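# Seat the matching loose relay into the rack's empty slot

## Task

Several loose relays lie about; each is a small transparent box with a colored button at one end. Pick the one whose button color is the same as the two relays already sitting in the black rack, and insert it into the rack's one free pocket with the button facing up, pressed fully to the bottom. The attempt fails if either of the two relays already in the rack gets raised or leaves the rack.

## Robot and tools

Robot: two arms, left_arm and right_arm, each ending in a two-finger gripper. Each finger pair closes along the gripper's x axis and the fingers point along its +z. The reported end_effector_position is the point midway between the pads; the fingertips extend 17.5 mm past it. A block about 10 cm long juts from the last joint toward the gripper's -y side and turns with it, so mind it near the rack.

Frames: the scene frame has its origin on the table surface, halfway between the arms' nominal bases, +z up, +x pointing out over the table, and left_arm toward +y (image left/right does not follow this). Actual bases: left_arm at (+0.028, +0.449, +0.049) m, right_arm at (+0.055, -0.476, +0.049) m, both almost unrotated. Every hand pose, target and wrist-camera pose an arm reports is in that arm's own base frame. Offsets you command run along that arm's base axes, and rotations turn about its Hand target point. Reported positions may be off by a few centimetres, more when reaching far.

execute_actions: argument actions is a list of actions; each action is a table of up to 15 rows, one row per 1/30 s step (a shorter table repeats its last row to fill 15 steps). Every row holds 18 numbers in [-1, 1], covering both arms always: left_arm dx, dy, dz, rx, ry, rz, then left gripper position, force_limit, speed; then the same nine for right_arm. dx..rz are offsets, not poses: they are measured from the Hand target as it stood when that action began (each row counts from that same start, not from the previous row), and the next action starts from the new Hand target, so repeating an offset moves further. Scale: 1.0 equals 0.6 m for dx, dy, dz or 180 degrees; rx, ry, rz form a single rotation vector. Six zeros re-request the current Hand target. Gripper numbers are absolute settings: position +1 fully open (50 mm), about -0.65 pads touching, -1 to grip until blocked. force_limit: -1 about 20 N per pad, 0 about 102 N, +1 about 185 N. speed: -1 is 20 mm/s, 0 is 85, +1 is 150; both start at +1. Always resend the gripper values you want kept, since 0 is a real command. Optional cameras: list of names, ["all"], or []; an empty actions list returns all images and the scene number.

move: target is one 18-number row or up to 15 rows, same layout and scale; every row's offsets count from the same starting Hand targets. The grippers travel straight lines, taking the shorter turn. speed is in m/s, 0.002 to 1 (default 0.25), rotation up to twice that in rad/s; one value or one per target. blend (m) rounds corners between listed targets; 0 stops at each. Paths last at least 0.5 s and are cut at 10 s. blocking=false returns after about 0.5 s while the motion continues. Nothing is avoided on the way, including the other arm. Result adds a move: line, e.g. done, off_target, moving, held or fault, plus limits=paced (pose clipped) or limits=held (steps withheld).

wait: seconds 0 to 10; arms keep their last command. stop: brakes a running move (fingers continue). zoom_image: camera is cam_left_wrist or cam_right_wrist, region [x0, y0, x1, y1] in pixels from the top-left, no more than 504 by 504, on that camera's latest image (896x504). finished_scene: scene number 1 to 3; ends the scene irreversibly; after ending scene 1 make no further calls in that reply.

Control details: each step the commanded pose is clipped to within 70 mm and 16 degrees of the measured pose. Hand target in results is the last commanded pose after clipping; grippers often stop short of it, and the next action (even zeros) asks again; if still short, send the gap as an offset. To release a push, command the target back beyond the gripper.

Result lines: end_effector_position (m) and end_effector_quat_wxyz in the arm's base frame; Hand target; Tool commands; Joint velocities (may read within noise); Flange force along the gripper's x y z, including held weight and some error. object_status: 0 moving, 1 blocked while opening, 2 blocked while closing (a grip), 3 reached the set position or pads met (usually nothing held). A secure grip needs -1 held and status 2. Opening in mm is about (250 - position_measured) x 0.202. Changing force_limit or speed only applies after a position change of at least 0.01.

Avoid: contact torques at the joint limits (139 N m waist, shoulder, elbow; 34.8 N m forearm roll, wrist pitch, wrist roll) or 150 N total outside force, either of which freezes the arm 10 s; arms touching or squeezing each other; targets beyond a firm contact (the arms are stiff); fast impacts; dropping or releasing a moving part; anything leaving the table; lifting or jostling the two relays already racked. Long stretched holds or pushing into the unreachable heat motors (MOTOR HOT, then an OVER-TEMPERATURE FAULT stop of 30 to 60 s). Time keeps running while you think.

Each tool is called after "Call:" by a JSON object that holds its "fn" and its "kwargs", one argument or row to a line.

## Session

Call:
{"fn": "execute_actions", "kwargs": {
  "actions": []
}}

Scene clock: 0.00 s.
left_arm: end_effector_position=(+0.2625, +0.3791, +0.1508) position_measured=3 object_status=3 end_effector_quat_wxyz=(+0.734, -0.438, -0.515, -0.062) | right_arm: end_effector_position=(+0.2732, +0.1468, +0.1893) position_measured=3 object_status=3 end_effector_quat_wxyz=(-0.111, +0.865, +0.453, -0.182)
Joint positions: left_arm=[0.367 0.695 -0.011 -1.36 -1.939 0.108] | right_arm=[0.627 -0.014 -0.215 -0.273 -1.705 -1.224]
Joint velocities: within noise
Flange force (N): no reading
Hand target: left_arm +0.2625, +0.3791, +0.1508; +0.734, -0.438, -0.515, -0.062 | right_arm +0.2732, +0.1468, +0.1893; -0.111, +0.865, +0.453, -0.182
Tool commands: left_gripper/position=+1.0 left_gripper/force_limit=+1.0 left_gripper/speed=+1.0 right_gripper/position=+1.0 right_gripper/force_limit=+1.0 right_gripper/speed=+1.0
camera_calibration:
cam_left_wrist: T_world_to_cam=[[0.464883, 0.367895, 0.805318, -0.372375], [0.754694, 0.310946, -0.57771, -0.216129], [-0.462947, 0.876336, -0.133095, -0.0567289], [0, 0, 0, 1]] pos_world=[0.30996, 0.253913, 0.16747]
cam_right_wrist: T_world_to_cam=[[0.53296, 0.814423, -0.229499, -0.211016], [0.83191, -0.553888, -0.0336591, -0.121499], [-0.15453, -0.172984, -0.972727, 0.386368], [0, 0, 0, 1]] pos_world=[0.273245, 0.171395, 0.323312]

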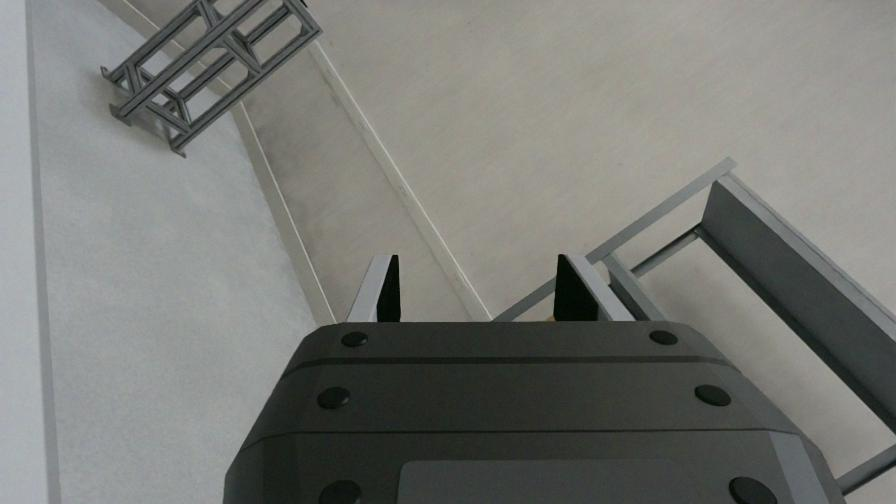

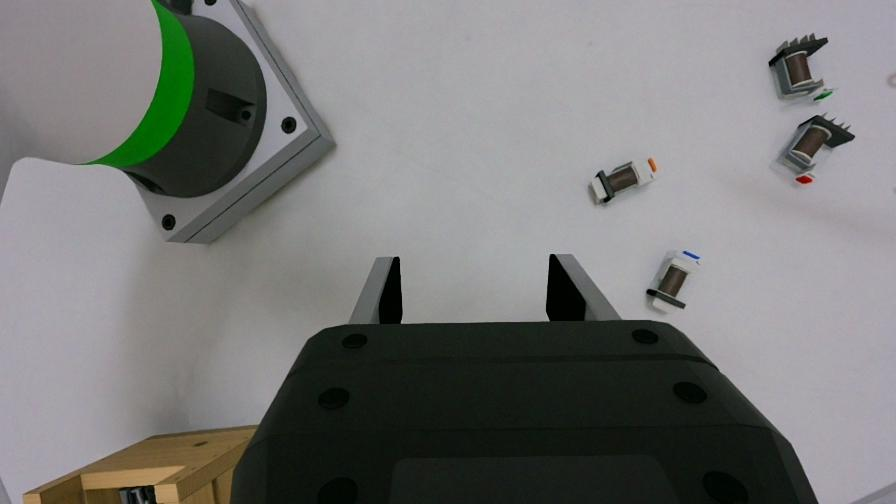

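Call:
{"fn": "move", "kwargs": {
  "target": [0.146,-0.75,0.333,-0.047,-0.562,0.335,1,1,1,0,0,0,0,0,0,1,1,1],
  "speed": 0.4,
  "cameras": ["cam_left_wrist"]
}}

Scene clock: 5.13 s.
left_arm: end_effector_position=(+0.3501, -0.0709, +0.3506) position_measured=3 object_status=3 end_effector_quat_wxyz=(+0.000, -0.001, +1.000, +0.001) | right_arm: end_effector_position=(+0.2732, +0.1468, +0.1893) position_measured=3 object_status=3 end_effector_quat_wxyz=(-0.111, +0.865, +0.453, -0.182)
Joint positions: left_arm=[0.171 -0.221 -0.033 -0.002 -1.758 1.4] | right_arm=[0.627 -0.014 -0.215 -0.273 -1.705 -1.224]
Flange force (N): left_arm=[-3.1 -7.7 1.6] | right_arm=[-3.7 -4.0 0.7]
Hand target: left_arm +0.3501, -0.0709, +0.3506; +0.000, -0.001, +1.000, +0.001 | right_arm +0.2732, +0.1468, +0.1893; -0.111, +0.865, +0.453, -0.182
Off the commanded pose: left_arm 0.000 m, 0 deg | right_arm 0.000 m, 0 deg.
move: done
camera_calibration:
cam_left_wrist: T_world_to_cam=[[-0.99996, 0.00819324, -0.00347746, 0.362503], [0.00638975, 0.932794, 0.360353, -0.0497174], [0.00619621, 0.360316, -0.93281, 0.484345], [0, 0, 0, 1]] pos_world=[0.359805, -0.131111, 0.470978]
Images, in order (width x height): cam_left_wrist 896x504.

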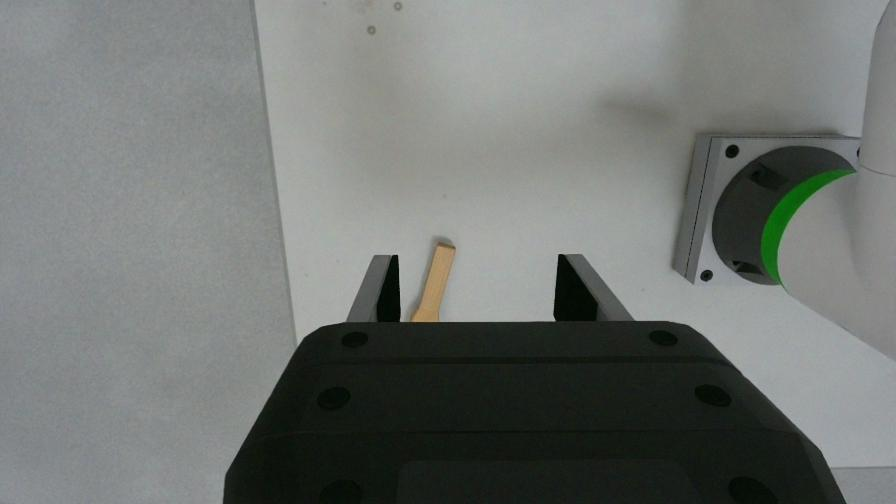

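Call:
{"fn": "move", "kwargs": {
  "target": [0,-0.35,0.12,0,0,0,1,1,1,0,0,0,0,0,0,1,1,1],
  "speed": 0.4,
  "cameras": ["cam_left_wrist"]
}}

Scene clock: 7.50 s.
left_arm: end_effector_position=(+0.3501, -0.2808, +0.4226) position_measured=3 object_status=3 end_effector_quat_wxyz=(+0.000, -0.001, +1.000, +0.001) | right_arm: end_effector_position=(+0.2732, +0.1468, +0.1893) position_measured=3 object_status=3 end_effector_quat_wxyz=(-0.111, +0.865, +0.453, -0.182)
Joint positions: left_arm=[-0.384 0.059 0.398 -0.002 -1.91 1.955] | right_arm=[0.627 -0.014 -0.215 -0.273 -1.705 -1.224]
Flange force (N): left_arm=[-0.4 -7.5 0.7] | right_arm=[-2.8 -3.7 0.6]
Hand target: left_arm +0.3501, -0.2809, +0.4226; +0.000, -0.001, +1.000, +0.001 | right_arm +0.2732, +0.1468, +0.1893; -0.111, +0.865, +0.453, -0.182
Off the commanded pose: left_arm 0.000 m, 0 deg | right_arm 0.000 m, 0 deg.
move: done; limits=paced
camera_calibration:
cam_left_wrist: T_world_to_cam=[[-0.999959, 0.00826208, -0.00366468, 0.364599], [0.0063859, 0.93276, 0.360441, 0.120166], [0.00639626, 0.360403, -0.932775, 0.627113], [0, 0, 0, 1]] pos_world=[0.359805, -0.341111, 0.542978]
Images, in order (width x height): cam_left_wrist 896x504.

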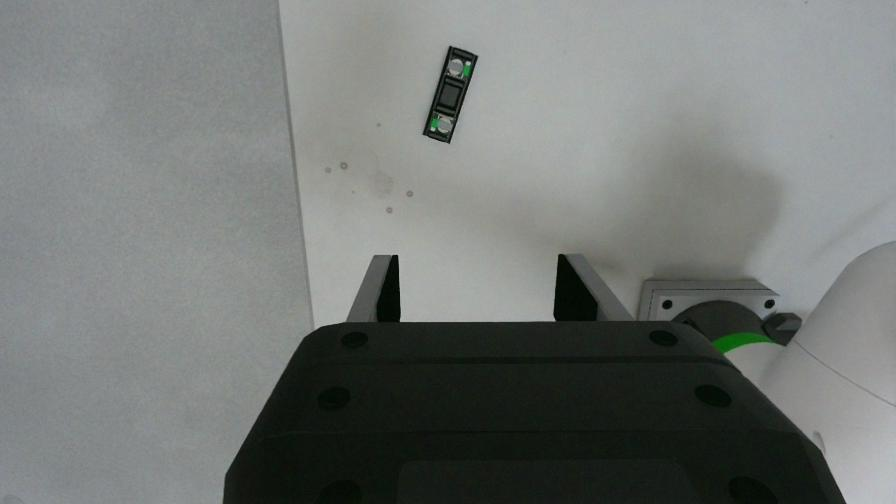

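Call:
{"fn": "move", "kwargs": {
  "target": [
    [0,-0.15,-0.1,0,0,0.367,1,1,1,0.05,-0.58,0.18,0,0,0,1,1,1],
    [-0.118,-0.395,-0.5,0,0,0.367,1,1,1,0.05,-0.58,0.18,0,0,0,1,1,1]
  ],
  "speed": 0.35,
  "cameras": ["cam_left_wrist"]
}}

Call:
{"fn": "zoom_image", "kwargs": {
  "camera": "cam_left_wrist",
  "region": [340, 80, 600, 310]
}}

Scene clock: 15.27 s.
left_arm: end_effector_position=(+0.2793, -0.5179, +0.1227) position_measured=3 object_status=3 end_effector_quat_wxyz=(+0.000, -0.546, +0.838, +0.001) | right_arm: end_effector_position=(+0.3032, -0.2012, +0.2973) position_measured=3 object_status=3 end_effector_quat_wxyz=(-0.111, +0.865, +0.453, -0.182)
Joint positions: left_arm=[-0.853 0.408 0.115 0 -1.28 3.578] | right_arm=[-0.178 0.085 0.045 0.05 -1.959 -0.42]
Flange force (N): left_arm=[5.4 0.3 2.1] | right_arm=[1.2 -4.8 1.6]
Hand target: left_arm +0.2793, -0.5179, +0.1226; +0.000, -0.546, +0.838, +0.001 | right_arm +0.3032, -0.2012, +0.2973; -0.111, +0.865, +0.453, -0.182
Off the commanded pose: left_arm 0.000 m, 0 deg | right_arm 0.000 m, 0 deg.
move: done
camera_calibration:
cam_left_wrist: T_world_to_cam=[[-0.413253, -0.91061, -0.00344616, -0.345132], [-0.849924, 0.384348, 0.360424, 0.404859], [-0.326881, 0.151875, -0.932782, 0.418306], [0, 0, 0, 1]] pos_world=[0.338209, -0.533417, 0.243078]
Images, in order (width x height): cam_left_wrist 896x504.

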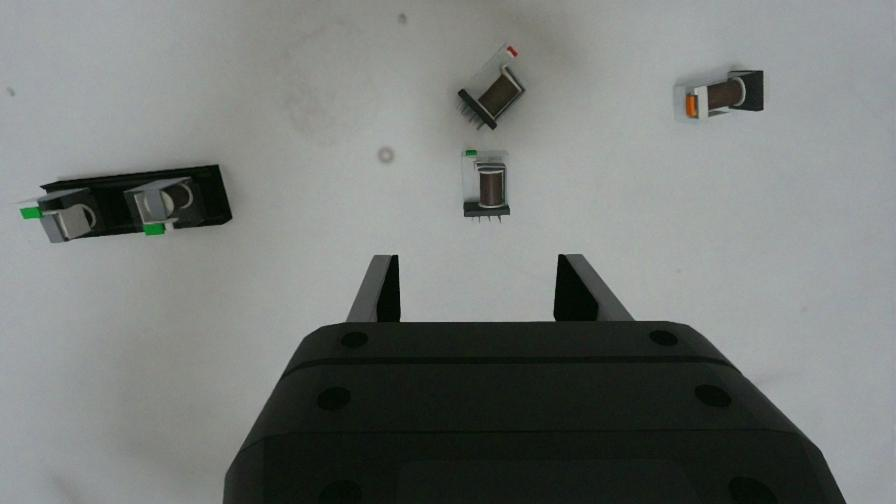

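Scaled by 1.938 from the camera's 896x504 image, which has a finer 1280x720 frame.

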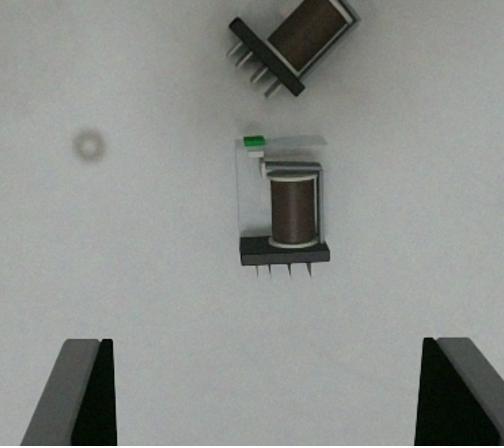

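Call:
{"fn": "move", "kwargs": {
  "target": [
    [-0.011,-0.032,-0.08,0.069,0.152,0,1,1,1,0,0,0,0,0,0,1,1,1],
    [-0.011,-0.032,-0.18,0.069,0.152,0,1,1,1,0,0,0,0,0,0,1,1,1]
  ],
  "speed": 0.2,
  "blend": [0.02,0],
  "cameras": ["cam_left_wrist"]
}}

Call:
{"fn": "zoom_image", "kwargs": {
  "camera": "cam_left_wrist",
  "region": [360, 120, 600, 330]
}}

Scene clock: 20.03 s.
left_arm: end_effector_position=(+0.2727, -0.5370, +0.0147) position_measured=3 object_status=3 end_effector_quat_wxyz=(-0.139, -0.527, +0.809, +0.219) | right_arm: end_effector_position=(+0.3032, -0.2012, +0.2973) position_measured=3 object_status=3 end_effector_quat_wxyz=(-0.111, +0.865, +0.453, -0.182)
Joint positions: left_arm=[-0.791 0.894 0.471 0.18 -1.644 3.483] | right_arm=[-0.178 0.085 0.045 0.05 -1.959 -0.42]
Flange force (N): left_arm=[3.7 -0.4 1.6] | right_arm=[0.6 -5.0 1.9]
Hand target: left_arm +0.2727, -0.5371, +0.0146; -0.139, -0.527, +0.809, +0.220 | right_arm +0.3032, -0.2012, +0.2973; -0.111, +0.865, +0.453, -0.182
Off the commanded pose: left_arm 0.000 m, 0 deg | right_arm 0.000 m, 0 deg.
move: done
camera_calibration:
cam_left_wrist: T_world_to_cam=[[-0.414878, -0.909871, -0.00318068, -0.364814], [-0.571523, 0.257877, 0.779013, 0.295657], [-0.707981, 0.325013, -0.627, 0.510745], [0, 0, 0, 1]] pos_world=[0.379219, -0.574176, 0.0887565]
Images, in order (width x height): cam_left_wrist 896x504.

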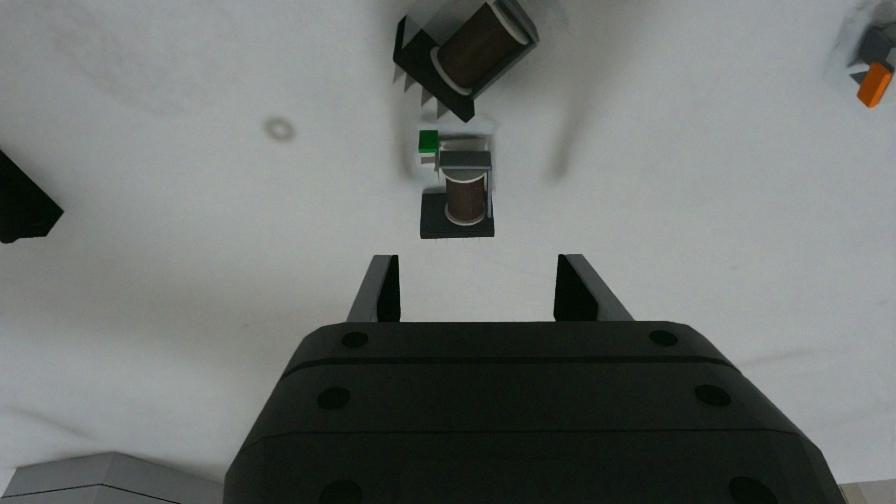

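Scaled by 2.100 from the camera's 896x504 image, which has a finer 1280x720 frame.

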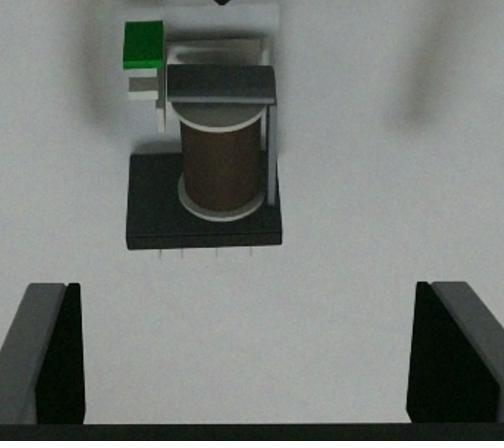

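Call:
{"fn": "move", "kwargs": {
  "target": [
    [-0.0052,0.013,0,0,0,0,1,1,1,0,0,0,0,0,0,1,1,1],
    [-0.0052,0.013,-0.048,0,0,0,1,1,1,0,0,0,0,0,0,1,1,1]
  ],
  "speed": 0.08,
  "cameras": ["cam_left_wrist"]
}}

Call:
{"fn": "zoom_image", "kwargs": {
  "camera": "cam_left_wrist",
  "region": [360, 120, 600, 330]
}}

Scene clock: 24.37 s.
left_arm: end_effector_position=(+0.2696, -0.5292, -0.0142) position_measured=3 object_status=3 end_effector_quat_wxyz=(-0.139, -0.527, +0.809, +0.220) | right_arm: end_effector_position=(+0.3032, -0.2012, +0.2973) position_measured=3 object_status=3 end_effector_quat_wxyz=(-0.111, +0.865, +0.453, -0.182)
Joint positions: left_arm=[-0.786 0.904 0.417 0.177 -1.582 3.468] | right_arm=[-0.178 0.085 0.045 0.05 -1.959 -0.42]
Flange force (N): left_arm=[3.5 0.1 1.8] | right_arm=[0.7 -4.9 1.6]
Hand target: left_arm +0.2696, -0.5293, -0.0142; -0.139, -0.527, +0.809, +0.220 | right_arm +0.3032, -0.2012, +0.2973; -0.111, +0.865, +0.453, -0.182
Off the commanded pose: left_arm 0.000 m, 0 deg | right_arm 0.000 m, 0 deg.
move: done
camera_calibration:
cam_left_wrist: T_world_to_cam=[[-0.41497, -0.909829, -0.00326573, -0.359032], [-0.571547, 0.257885, 0.778993, 0.314402], [-0.707908, 0.325125, -0.627025, 0.487932], [0, 0, 0, 1]] pos_world=[0.376119, -0.566376, 0.0598565]
Images, in order (width x height): cam_left_wrist 896x504.

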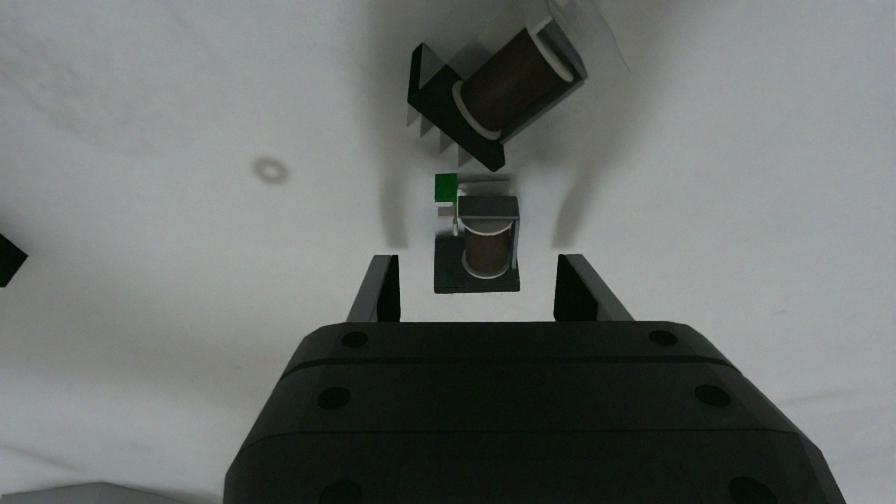

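Scaled by 2.100 from the camera's 896x504 image, which has a finer 1280x720 frame.

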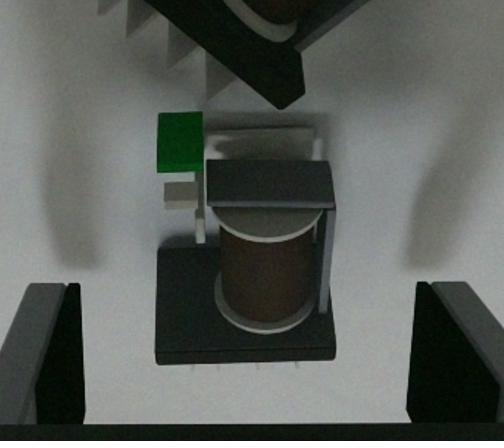

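Call:
{"fn": "move", "kwargs": {
  "target": [0,0,-0.0195,0,0,0,1,1,1,0,0,0,0,0,0,1,1,1],
  "speed": 0.03
}}

Call:
{"fn": "move", "kwargs": {
  "target": [0,0,0,0,0,0,-1,-0.9,-0.8,0,0,0,0,0,0,1,1,1],
  "cameras": ["cam_left_wrist"]
}}

Call:
{"fn": "zoom_image", "kwargs": {
  "camera": "cam_left_wrist",
  "region": [360, 120, 600, 330]
}}

Scene clock: 26.53 s.
left_arm: end_effector_position=(+0.2696, -0.5293, -0.0259) position_measured=3 object_status=3 end_effector_quat_wxyz=(-0.139, -0.527, +0.809, +0.219) | right_arm: end_effector_position=(+0.3032, -0.2012, +0.2973) position_measured=3 object_status=3 end_effector_quat_wxyz=(-0.111, +0.865, +0.453, -0.182)
Joint positions: left_arm=[-0.786 0.917 0.412 0.177 -1.564 3.464] | right_arm=[-0.178 0.085 0.045 0.05 -1.959 -0.42]
Flange force (N): left_arm=[3.1 0.9 1.7] | right_arm=[0.2 -5.3 2.5]
Hand target: left_arm +0.2696, -0.5293, -0.0259; -0.139, -0.527, +0.809, +0.220 | right_arm +0.3032, -0.2012, +0.2973; -0.111, +0.865, +0.453, -0.182
Off the commanded pose: left_arm 0.000 m, 0 deg | right_arm 0.000 m, 0 deg.
move: done

Scene clock: 27.43 s.
left_arm: end_effector_position=(+0.2696, -0.5293, -0.0259) position_measured=116 object_status=0 end_effector_quat_wxyz=(-0.139, -0.527, +0.809, +0.220) | right_arm: end_effector_position=(+0.3032, -0.2012, +0.2973) position_measured=3 object_status=3 end_effector_quat_wxyz=(-0.111, +0.865, +0.453, -0.182)
Joint positions: left_arm=[-0.786 0.917 0.412 0.177 -1.564 3.464] | right_arm=[-0.178 0.085 0.045 0.05 -1.959 -0.42]
Flange force (N): left_arm=[3.5 0.7 1.1] | right_arm=[0.7 -5.1 1.7]
Hand target: left_arm +0.2696, -0.5293, -0.0259; -0.139, -0.527, +0.809, +0.220 | right_arm +0.3032, -0.2012, +0.2973; -0.111, +0.865, +0.453, -0.182
Off the commanded pose: left_arm 0.000 m, 0 deg | right_arm 0.000 m, 0 deg.
move: done
camera_calibration:
cam_left_wrist: T_world_to_cam=[[-0.414878, -0.909871, -0.00318068, -0.359133], [-0.571523, 0.257877, 0.779013, 0.323502], [-0.707981, 0.325013, -0.627, 0.480559], [0, 0, 0, 1]] pos_world=[0.376119, -0.566376, 0.0481565]
Images, in order (width x height): cam_left_wrist 896x504.

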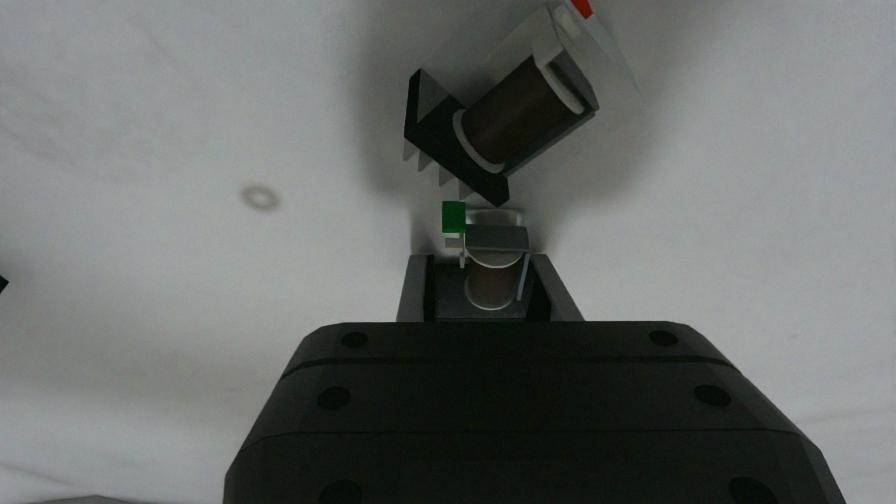

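Scaled by 2.100 from the camera's 896x504 image, which has a finer 1280x720 frame.

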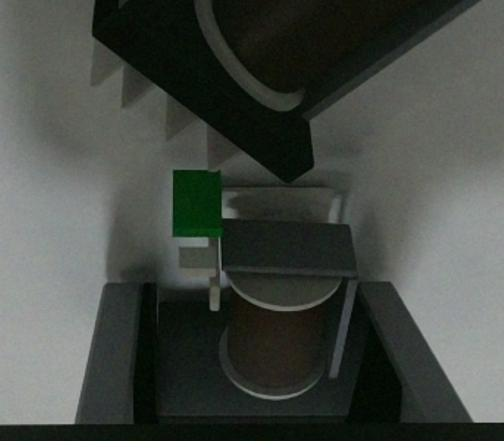

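Call:
{"fn": "move", "kwargs": {
  "target": [
    [0,0,0.1,0,0,0,-1,-0.9,-0.8,0,0,0,0,0,0,1,1,1],
    [-0.02,0.049,0.2,-0.172,-0.380,0,-1,-0.9,-0.8,0,0,0,0,0,0,1,1,1],
    [-0.02,0.049,0.06,-0.172,-0.380,0,-1,-0.9,-0.8,0,0,0,0,0,0,1,1,1]
  ],
  "speed": [0.1,0.3,0.15],
  "blend": [0.02,0.02,0],
  "cameras": ["cam_left_wrist"]
}}

Scene clock: 33.13 s.
left_arm: end_effector_position=(+0.2580, -0.4996, +0.0104) position_measured=116 object_status=2 end_effector_quat_wxyz=(+0.094, -0.470, +0.830, -0.287) | right_arm: end_effector_position=(+0.3032, -0.2012, +0.2973) position_measured=3 object_status=3 end_effector_quat_wxyz=(-0.111, +0.865, +0.453, -0.182)
Joint positions: left_arm=[-0.951 0.21 -0.49 -0.431 -0.293 3.928] | right_arm=[-0.178 0.085 0.045 0.05 -1.959 -0.42]
Flange force (N): left_arm=no reading | right_arm=[0.5 -5.4 2.1]
Hand target: left_arm +0.2576, -0.4999, +0.0101; +0.206, -0.504, +0.774, -0.322 | right_arm +0.3032, -0.2012, +0.2973; -0.111, +0.865, +0.453, -0.182
Off the commanded pose: left_arm 0.001 m, 15 deg | right_arm 0.000 m, 0 deg.
joint sent to its limit (left arm) — joint 6 (wrist roll), upper limit. The joint targets are off in orientation, not in position.
move: off_target (left_arm)
camera_calibration:
cam_left_wrist: T_world_to_cam=[[-0.54721, -0.830188, 0.106532, -0.264028], [-0.825175, 0.513779, -0.234769, 0.484796], [0.140169, -0.216375, -0.966196, -0.000319712], [0, 0, 0, 1]] pos_world=[0.255608, -0.46834, 0.141634]
Images, in order (width x height): cam_left_wrist 896x504.

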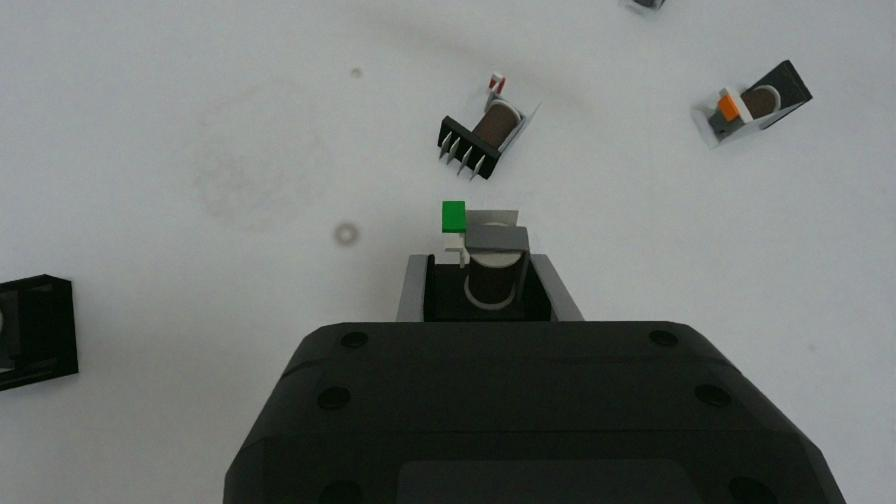

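Call:
{"fn": "move", "kwargs": {
  "target": [0,0,0.02,0,0,-0.249,-1,-0.9,-0.8,0,0,0,0,0,0,1,1,1],
  "speed": 0.4
}}

Scene clock: 37.27 s.
left_arm: end_effector_position=(+0.2573, -0.5000, +0.0214) position_measured=116 object_status=2 end_effector_quat_wxyz=(+0.129, -0.180, +0.879, -0.422) | right_arm: end_effector_position=(+0.3032, -0.2012, +0.2973) position_measured=3 object_status=3 end_effector_quat_wxyz=(-0.111, +0.865, +0.453, -0.182)
Joint positions: left_arm=[-0.888 0.169 -0.59 -1.001 0.174 3.928] | right_arm=[-0.178 0.085 0.045 0.05 -1.959 -0.42]
Flange force (N): left_arm=no reading | right_arm=[0.7 -5.5 2.5]
Hand target: left_arm +0.2576, -0.4999, +0.0221; +0.068, -0.171, +0.908, -0.376 | right_arm +0.3032, -0.2012, +0.2973; -0.111, +0.865, +0.453, -0.182
Off the commanded pose: left_arm 0.001 m, 9 deg | right_arm 0.000 m, 0 deg.
joint sent to its limit (left arm) — joint 6 (wrist roll), upper limit. The joint targets are off in orientation, not in position.
move: off_target (left_arm)

Call:
{"fn": "move", "kwargs": {
  "target": [0,0,-0.06,0,0,0,-1,-0.9,-0.8,0,0,0,0,0,0,1,1,1],
  "speed": 0.06,
  "cameras": ["cam_left_wrist"]
}}

Call:
{"fn": "zoom_image", "kwargs": {
  "camera": "cam_left_wrist",
  "region": [360, 120, 600, 330]
}}

Scene clock: 40.87 s.
left_arm: end_effector_position=(+0.2573, -0.4999, -0.0145) position_measured=116 object_status=2 end_effector_quat_wxyz=(+0.108, -0.176, +0.889, -0.408) | right_arm: end_effector_position=(+0.3032, -0.2012, +0.2973) position_measured=3 object_status=3 end_effector_quat_wxyz=(-0.111, +0.865, +0.453, -0.182)
Joint positions: left_arm=[-0.868 0.265 -0.568 -1.024 0.223 3.928] | right_arm=[-0.178 0.085 0.045 0.05 -1.959 -0.42]
Flange force (N): left_arm=no reading | right_arm=[0.4 -5.2 2.5]
Hand target: left_arm +0.2576, -0.4999, -0.0139; +0.068, -0.171, +0.908, -0.376 | right_arm +0.3032, -0.2012, +0.2973; -0.111, +0.865, +0.453, -0.182
Off the commanded pose: left_arm 0.001 m, 6 deg | right_arm 0.000 m, 0 deg.
joint sent to its limit (left arm) — joint 6 (wrist roll), upper limit. The joint targets are off in orientation, not in position.
move: off_target (left_arm)
camera_calibration:
cam_left_wrist: T_world_to_cam=[[-0.916054, -0.396935, -0.0573425, 0.0470292], [-0.322955, 0.814861, -0.481354, 0.496135], [0.237792, -0.422427, -0.874649, -0.151182], [0, 0, 0, 1]] pos_world=[0.239261, -0.449477, 0.109282]
Images, in order (width x height): cam_left_wrist 896x504.

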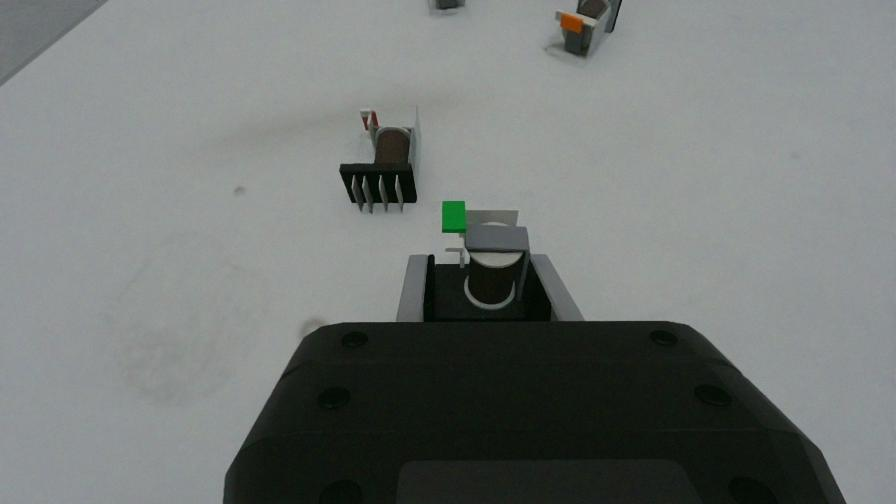

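Scaled by 2.100 from the camera's 896x504 image, which has a finer 1280x720 frame.

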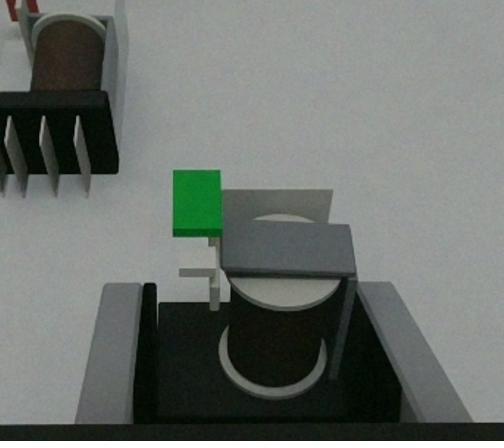

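Call:
{"fn": "move", "kwargs": {
  "target": [0,0,-0.0115,0,0,0,-1,-0.9,-0.8,0,0,0,0,0,0,1,1,1],
  "speed": 0.015,
  "cameras": ["cam_left_wrist"]
}}

Call:
{"fn": "zoom_image", "kwargs": {
  "camera": "cam_left_wrist",
  "region": [360, 120, 600, 330]
}}

Scene clock: 46.40 s.
left_arm: end_effector_position=(+0.2573, -0.4999, -0.0214) position_measured=116 object_status=2 end_effector_quat_wxyz=(+0.104, -0.175, +0.891, -0.405) | right_arm: end_effector_position=(+0.3032, -0.2012, +0.2973) position_measured=3 object_status=3 end_effector_quat_wxyz=(-0.111, +0.865, +0.453, -0.182)
Joint positions: left_arm=[-0.864 0.283 -0.563 -1.028 0.231 3.928] | right_arm=[-0.178 0.085 0.045 0.05 -1.959 -0.42]
Flange force (N): left_arm=no reading | right_arm=[0.8 -4.7 1.4]
Hand target: left_arm +0.2576, -0.4999, -0.0208; +0.068, -0.171, +0.908, -0.376 | right_arm +0.3032, -0.2012, +0.2973; -0.111, +0.865, +0.453, -0.182
Off the commanded pose: left_arm 0.001 m, 6 deg | right_arm 0.000 m, 0 deg.
joint sent to its limit (left arm) — joint 6 (wrist roll), upper limit. The joint targets are off in orientation, not in position.
move: off_target (left_arm)
camera_calibration:
cam_left_wrist: T_world_to_cam=[[-0.91822, -0.392587, -0.0524118, 0.0495015], [-0.323007, 0.818832, -0.474532, 0.494993], [0.229212, -0.418796, -0.878676, -0.153282], [0, 0, 0, 1]] pos_world=[0.240474, -0.450076, 0.1028]
Images, in order (width x height): cam_left_wrist 896x504.

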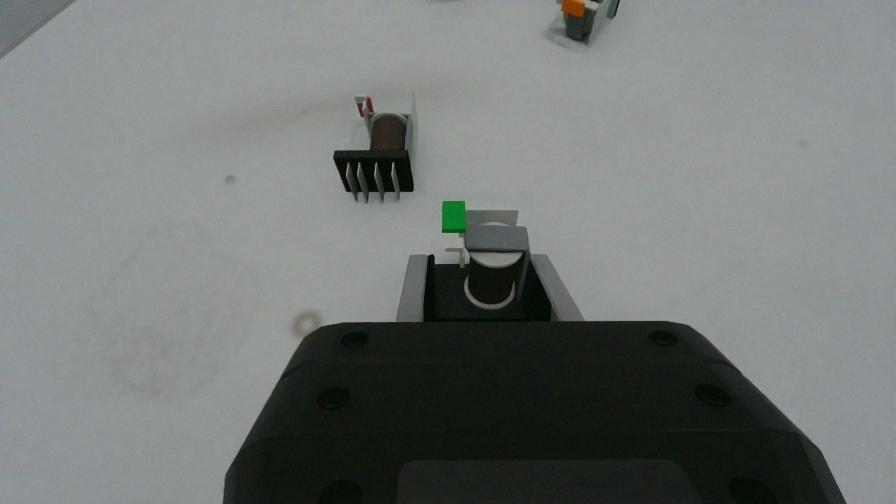

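Scaled by 2.100 from the camera's 896x504 image, which has a finer 1280x720 frame.

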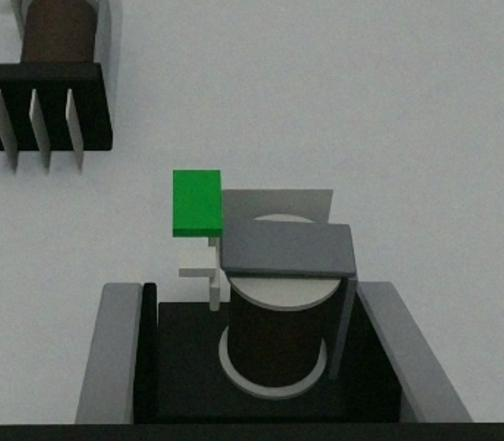

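Call:
{"fn": "move", "kwargs": {
  "target": [0,0,-0.004,0,0,0,-1,-0.9,-0.8,0,0,0,0,0,0,1,1,1],
  "speed": 0.01
}}

Call:
{"fn": "move", "kwargs": {
  "target": [0,0,0,0,0,0,0.75,-0.9,-1,0,0,0,0,0,0,1,1,1],
  "cameras": ["cam_left_wrist"]
}}

Call:
{"fn": "zoom_image", "kwargs": {
  "camera": "cam_left_wrist",
  "region": [360, 120, 600, 330]
}}

Scene clock: 52.50 s.
left_arm: end_effector_position=(+0.2573, -0.4999, -0.0238) position_measured=116 object_status=2 end_effector_quat_wxyz=(+0.103, -0.175, +0.892, -0.404) | right_arm: end_effector_position=(+0.3032, -0.2012, +0.2973) position_measured=3 object_status=3 end_effector_quat_wxyz=(-0.111, +0.865, +0.453, -0.182)
Joint positions: left_arm=[-0.863 0.29 -0.561 -1.029 0.234 3.928] | right_arm=[-0.178 0.085 0.045 0.05 -1.959 -0.42]
Flange force (N): left_arm=no reading | right_arm=[0.8 -4.6 1.9]
Hand target: left_arm +0.2576, -0.4999, -0.0232; +0.068, -0.171, +0.908, -0.376 | right_arm +0.3032, -0.2012, +0.2973; -0.111, +0.865, +0.453, -0.182
Off the commanded pose: left_arm 0.001 m, 5 deg | right_arm 0.000 m, 0 deg.
joint sent to its limit (left arm) — joint 6 (wrist roll), upper limit. The joint targets are off in orientation, not in position.
move: off_target (left_arm)

Scene clock: 53.50 s.
left_arm: end_effector_position=(+0.2573, -0.4999, -0.0238) position_measured=41 object_status=3 end_effector_quat_wxyz=(+0.103, -0.175, +0.892, -0.404) | right_arm: end_effector_position=(+0.3032, -0.2012, +0.2973) position_measured=3 object_status=3 end_effector_quat_wxyz=(-0.111, +0.865, +0.453, -0.182)
Joint positions: left_arm=[-0.863 0.29 -0.561 -1.03 0.234 3.928] | right_arm=[-0.178 0.085 0.045 0.05 -1.959 -0.42]
Flange force (N): left_arm=no reading | right_arm=[1.0 -5.3 1.8]
Hand target: left_arm +0.2576, -0.4999, -0.0232; +0.068, -0.171, +0.908, -0.376 | right_arm +0.3032, -0.2012, +0.2973; -0.111, +0.865, +0.453, -0.182
Off the commanded pose: left_arm 0.001 m, 5 deg | right_arm 0.000 m, 0 deg.
joint sent to its limit (left arm) — joint 6 (wrist roll), upper limit. The joint targets are off in orientation, not in position.
move: off_target (left_arm)
camera_calibration:
cam_left_wrist: T_world_to_cam=[[-0.918924, -0.391155, -0.050756, 0.0503274], [-0.323046, 0.820186, -0.472162, 0.494626], [0.226318, -0.417484, -0.88005, -0.15396], [0, 0, 0, 1]] pos_world=[0.240878, -0.450276, 0.100606]
Images, in order (width x height): cam_left_wrist 896x504.

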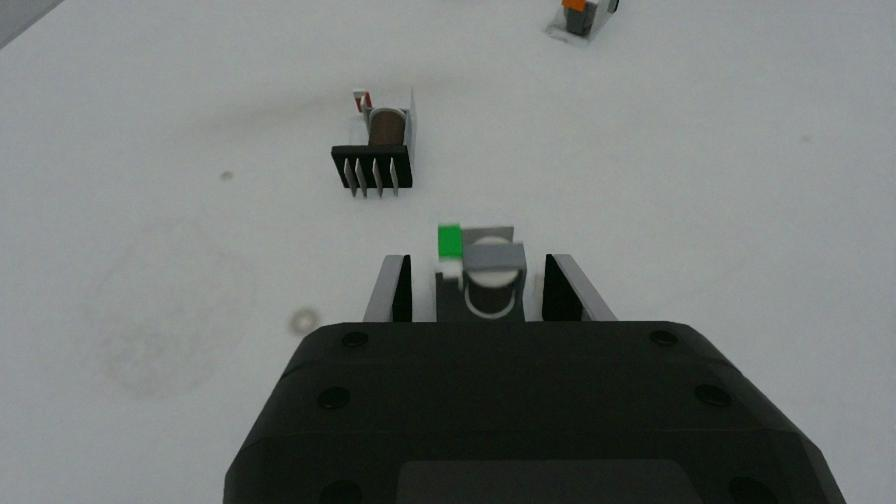

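Scaled by 2.100 from the camera's 896x504 image, which has a finer 1280x720 frame.

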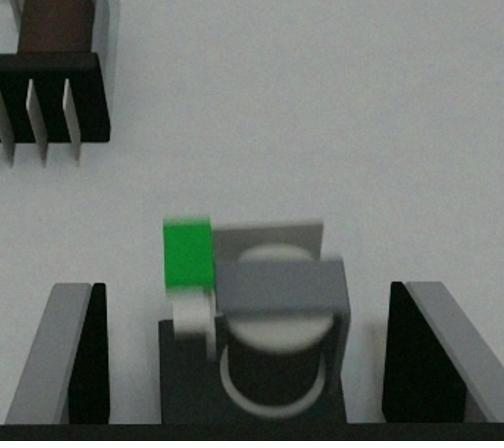

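Call:
{"fn": "move", "kwargs": {
  "target": [
    [-0.045,0.092,0.087,0,0,0,0.75,-0.9,-1,0,0,0,0,0,0,1,1,1],
    [-0.03,0.05,0.28,0.232,0.0935,0.0105,0.75,-0.9,-1,0,0,0,0,0,0,1,1,1],
    [0.007,-0.017,0.105,0.232,0.0935,0.0105,1,-0.9,-0.5,0,0,0,0,0,0,1,1,1]
  ],
  "speed": [0.1,0.3,0.2],
  "blend": [0.01,0.02,0],
  "cameras": ["cam_left_wrist"]
}}

Call:
{"fn": "zoom_image", "kwargs": {
  "camera": "cam_left_wrist",
  "region": [360, 120, 600, 330]
}}

Scene clock: 59.53 s.
left_arm: end_effector_position=(+0.2618, -0.5101, +0.0398) position_measured=3 object_status=3 end_effector_quat_wxyz=(+0.000, -0.202, +0.979, +0.001) | right_arm: end_effector_position=(+0.3032, -0.2012, +0.2973) position_measured=3 object_status=3 end_effector_quat_wxyz=(-0.111, +0.865, +0.453, -0.182)
Joint positions: left_arm=[-0.868 0.45 -0.034 0 -1.089 2.847] | right_arm=[-0.178 0.085 0.045 0.05 -1.959 -0.42]
Flange force (N): left_arm=[4.1 -2.4 1.9] | right_arm=[0.9 -5.2 2.2]
Hand target: left_arm +0.2618, -0.5101, +0.0398; +0.000, -0.202, +0.979, +0.001 | right_arm +0.3032, -0.2012, +0.2973; -0.111, +0.865, +0.453, -0.182
Off the commanded pose: left_arm 0.000 m, 0 deg | right_arm 0.000 m, 0 deg.
move: done; limits=paced
camera_calibration:
cam_left_wrist: T_world_to_cam=[[-0.921804, -0.387647, -0.00262141, 0.0543087], [-0.362498, 0.859564, 0.360201, 0.531696], [-0.137378, 0.332985, -0.932871, 0.376851], [0, 0, 0, 1]] pos_world=[0.294571, -0.56146, 0.160178]
Images, in order (width x height): cam_left_wrist 896x504.

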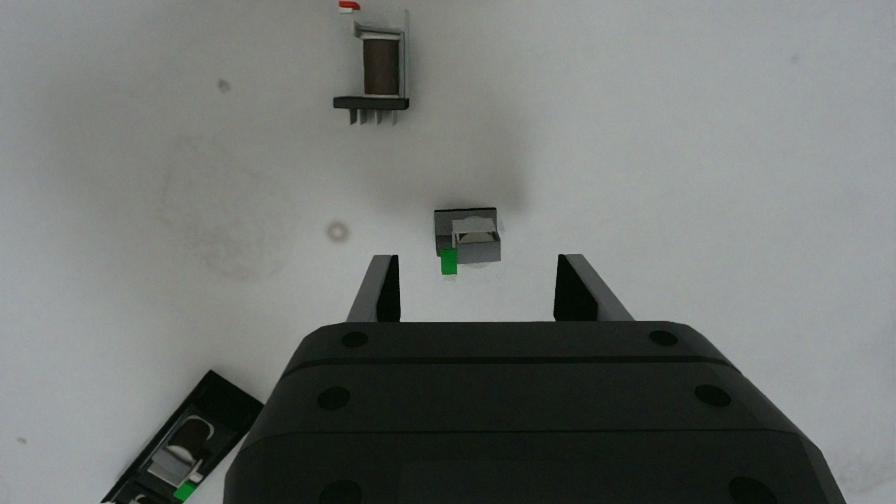

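Scaled by 2.100 from the camera's 896x504 image, which has a finer 1280x720 frame.

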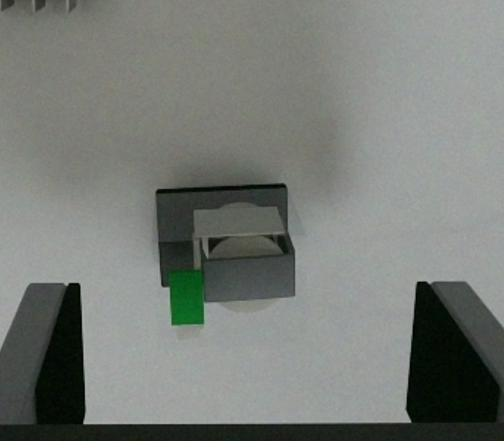

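Call:
{"fn": "move", "kwargs": {
  "target": [
    [-0.0052,0.016,0,0,0,0.008,1,-0.9,-0.5,0,0,0,0,0,0,1,1,1],
    [-0.0052,0.016,-0.0963,0,0,0.008,1,-0.9,-0.5,0,0,0,0,0,0,1,1,1]
  ],
  "speed": 0.06,
  "cameras": ["cam_left_wrist"]
}}

Call:
{"fn": "move", "kwargs": {
  "target": [0,0,0,0,0,0,-1,-0.9,-0.8,0,0,0,0,0,0,1,1,1],
  "cameras": ["cam_left_wrist"]
}}

Scene clock: 63.27 s.
left_arm: end_effector_position=(+0.2587, -0.5005, -0.0180) position_measured=3 object_status=3 end_effector_quat_wxyz=(+0.000, -0.215, +0.977, +0.001) | right_arm: end_effector_position=(+0.3032, -0.2012, +0.2973) position_measured=3 object_status=3 end_effector_quat_wxyz=(-0.111, +0.865, +0.453, -0.182)
Joint positions: left_arm=[-0.861 0.502 -0.112 0 -0.958 2.865] | right_arm=[-0.178 0.085 0.045 0.05 -1.959 -0.42]
Flange force (N): left_arm=[4.6 -2.1 2.0] | right_arm=[0.4 -4.9 2.2]
Hand target: left_arm +0.2587, -0.5005, -0.0180; +0.000, -0.215, +0.977, +0.001 | right_arm +0.3032, -0.2012, +0.2973; -0.111, +0.865, +0.453, -0.182
Off the commanded pose: left_arm 0.000 m, 0 deg | right_arm 0.000 m, 0 deg.
move: done
camera_calibration:
cam_left_wrist: T_world_to_cam=[[-0.911779, -0.410672, -0.00263471, 0.0408858], [-0.383976, 0.850198, 0.360176, 0.544057], [-0.145674, 0.329412, -0.932881, 0.319683], [0, 0, 0, 1]] pos_world=[0.292753, -0.551073, 0.102378]
Images, in order (width x height): cam_left_wrist 896x504.

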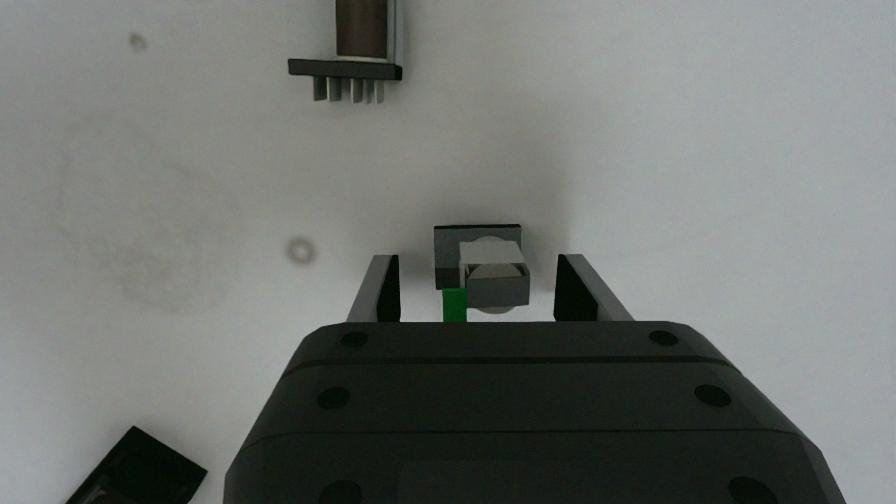

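Scene clock: 64.17 s.
left_arm: end_effector_position=(+0.2587, -0.5004, -0.0180) position_measured=115 object_status=0 end_effector_quat_wxyz=(+0.000, -0.215, +0.977, +0.001) | right_arm: end_effector_position=(+0.3032, -0.2012, +0.2973) position_measured=3 object_status=3 end_effector_quat_wxyz=(-0.111, +0.865, +0.453, -0.182)
Joint positions: left_arm=[-0.861 0.502 -0.112 0 -0.958 2.865] | right_arm=[-0.178 0.085 0.045 0.05 -1.959 -0.42]
Flange force (N): left_arm=[4.3 -1.6 2.0] | right_arm=[0.4 -5.3 1.5]
Hand target: left_arm +0.2587, -0.5005, -0.0180; +0.000, -0.215, +0.977, +0.001 | right_arm +0.3032, -0.2012, +0.2973; -0.111, +0.865, +0.453, -0.182
Off the commanded pose: left_arm 0.000 m, 0 deg | right_arm 0.000 m, 0 deg.
move: done
camera_calibration:
cam_left_wrist: T_world_to_cam=[[-0.911779, -0.410672, -0.00263471, 0.0408858], [-0.383976, 0.850198, 0.360176, 0.544057], [-0.145674, 0.329412, -0.932881, 0.319683], [0, 0, 0, 1]] pos_world=[0.292753, -0.551073, 0.102378]
Images, in order (width x height): cam_left_wrist 896x504.

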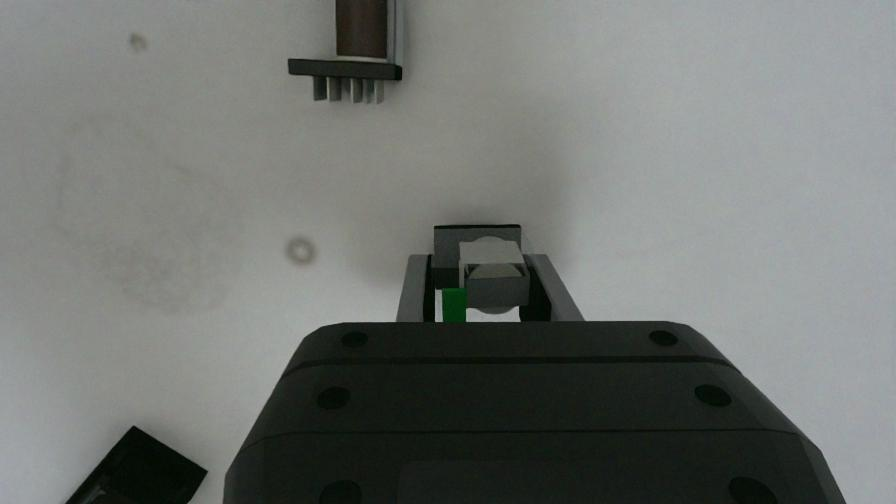

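Call:
{"fn": "move", "kwargs": {
  "target": [
    [0,0,0.18,0,0,0,-1,-0.9,-0.8,0,0,0,0,0,0,1,1,1],
    [0.164,0.307,0.205,0,0,-0.227,-1,-0.9,-0.8,0,0,0,0,0,0,1,1,1]
  ],
  "speed": [0.15,0.35],
  "blend": [0.02,0],
  "cameras": ["cam_left_wrist"]
}}

Call:
{"fn": "zoom_image", "kwargs": {
  "camera": "cam_left_wrist",
  "region": [360, 60, 600, 330]
}}

Scene clock: 68.07 s.
left_arm: end_effector_position=(+0.3570, -0.3163, +0.1050) position_measured=115 object_status=2 end_effector_quat_wxyz=(+0.000, +0.140, +0.990, +0.001) | right_arm: end_effector_position=(+0.3032, -0.2012, +0.2973) position_measured=3 object_status=3 end_effector_quat_wxyz=(-0.111, +0.865, +0.453, -0.182)
Joint positions: left_arm=[-0.45 0.158 -0.249 -0.002 -1.164 1.741] | right_arm=[-0.178 0.085 0.045 0.05 -1.959 -0.42]
Flange force (N): left_arm=[-0.1 -5.7 2.4] | right_arm=[0.8 -5.5 1.5]
Hand target: left_arm +0.3571, -0.3163, +0.1050; +0.000, +0.140, +0.990, +0.001 | right_arm +0.3032, -0.2012, +0.2973; -0.111, +0.865, +0.453, -0.182
Off the commanded pose: left_arm 0.000 m, 0 deg | right_arm 0.000 m, 0 deg.
move: done
camera_calibration:
cam_left_wrist: T_world_to_cam=[[-0.958258, 0.285893, -0.00262469, 0.443476], [0.26579, 0.894187, 0.360258, 0.162765], [0.105342, 0.344523, -0.932849, 0.303213], [0, 0, 0, 1]] pos_world=[0.349762, -0.376793, 0.225378]
Images, in order (width x height): cam_left_wrist 896x504.

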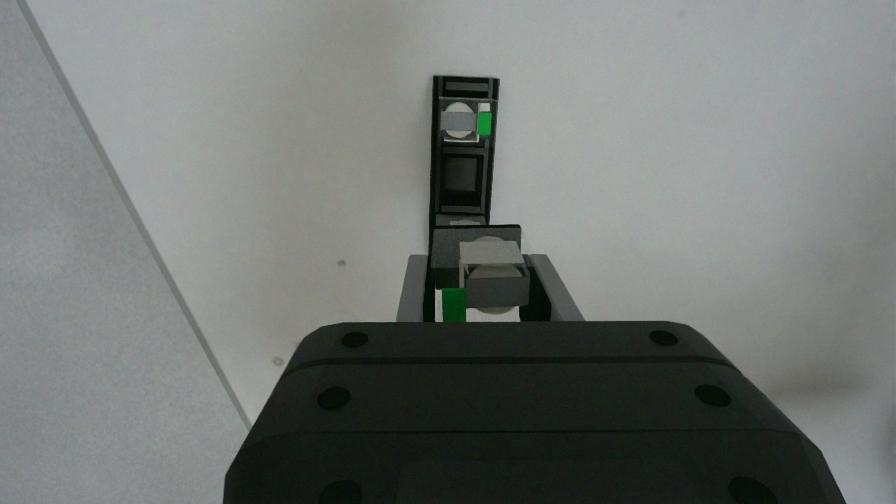

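Scaled by 1.867 from the camera's 896x504 image, which has a finer 1280x720 frame.

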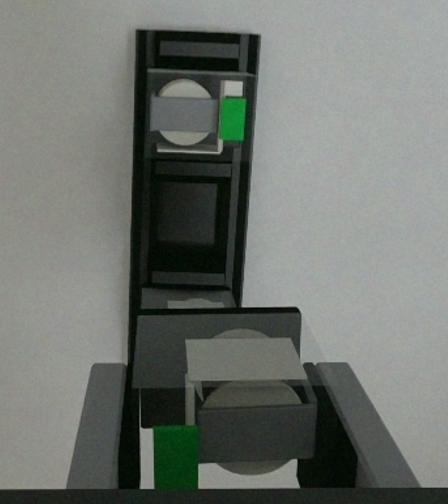

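Call:
{"fn": "move", "kwargs": {
  "target": [0.0003,-0.0123,-0.117,0,0,-0.0094,-1,-0.9,-0.8,0,0,0,0,0,0,1,1,1],
  "speed": 0.12,
  "cameras": ["cam_left_wrist"]
}}

Call:
{"fn": "zoom_image", "kwargs": {
  "camera": "cam_left_wrist",
  "region": [360, 60, 600, 330]
}}

Scene clock: 71.07 s.
left_arm: end_effector_position=(+0.3573, -0.3236, +0.0348) position_measured=115 object_status=2 end_effector_quat_wxyz=(+0.000, +0.154, +0.988, +0.001) | right_arm: end_effector_position=(+0.3032, -0.2012, +0.2973) position_measured=3 object_status=3 end_effector_quat_wxyz=(-0.111, +0.865, +0.453, -0.182)
Joint positions: left_arm=[-0.464 0.253 -0.318 -0.002 -1 1.726] | right_arm=[-0.178 0.085 0.045 0.05 -1.959 -0.42]
Flange force (N): left_arm=[-0.1 -5.6 2.5] | right_arm=[0.6 -4.5 1.3]
Hand target: left_arm +0.3572, -0.3236, +0.0348; +0.000, +0.154, +0.988, +0.001 | right_arm +0.3032, -0.2012, +0.2973; -0.111, +0.865, +0.453, -0.182
Off the commanded pose: left_arm 0.000 m, 0 deg | right_arm 0.000 m, 0 deg.
move: done
camera_calibration:
cam_left_wrist: T_world_to_cam=[[-0.949355, 0.314194, -0.00264876, 0.451583], [0.292179, 0.885873, 0.360363, 0.182428], [0.11557, 0.341338, -0.932809, 0.235549], [0, 0, 0, 1]] pos_world=[0.348189, -0.383895, 0.155178]
Images, in order (width x height): cam_left_wrist 896x504.

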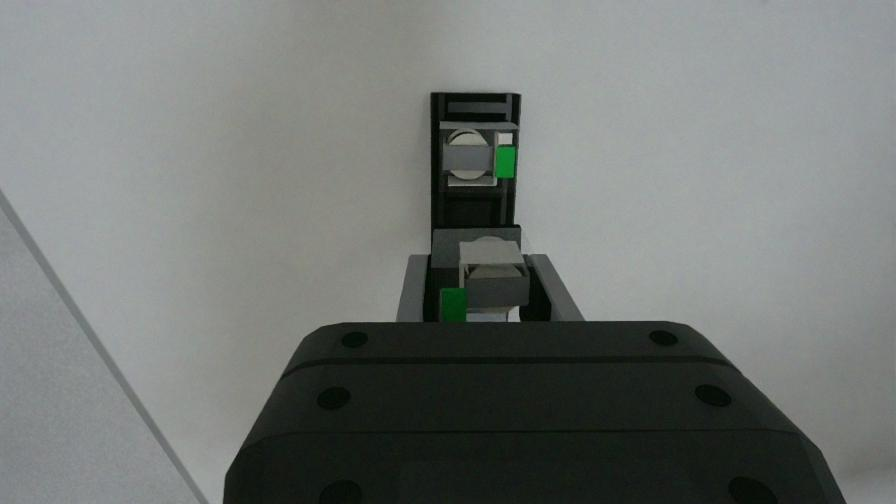

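Scaled by 1.867 from the camera's 896x504 image, which has a finer 1280x720 frame.

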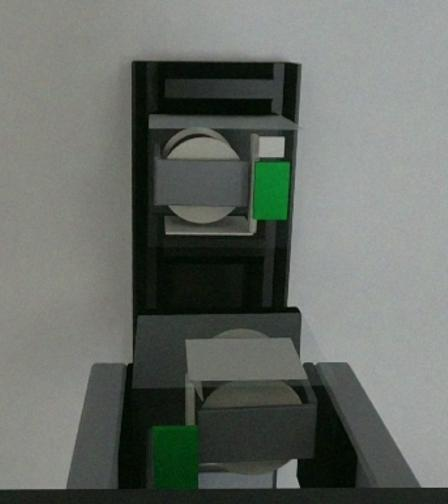

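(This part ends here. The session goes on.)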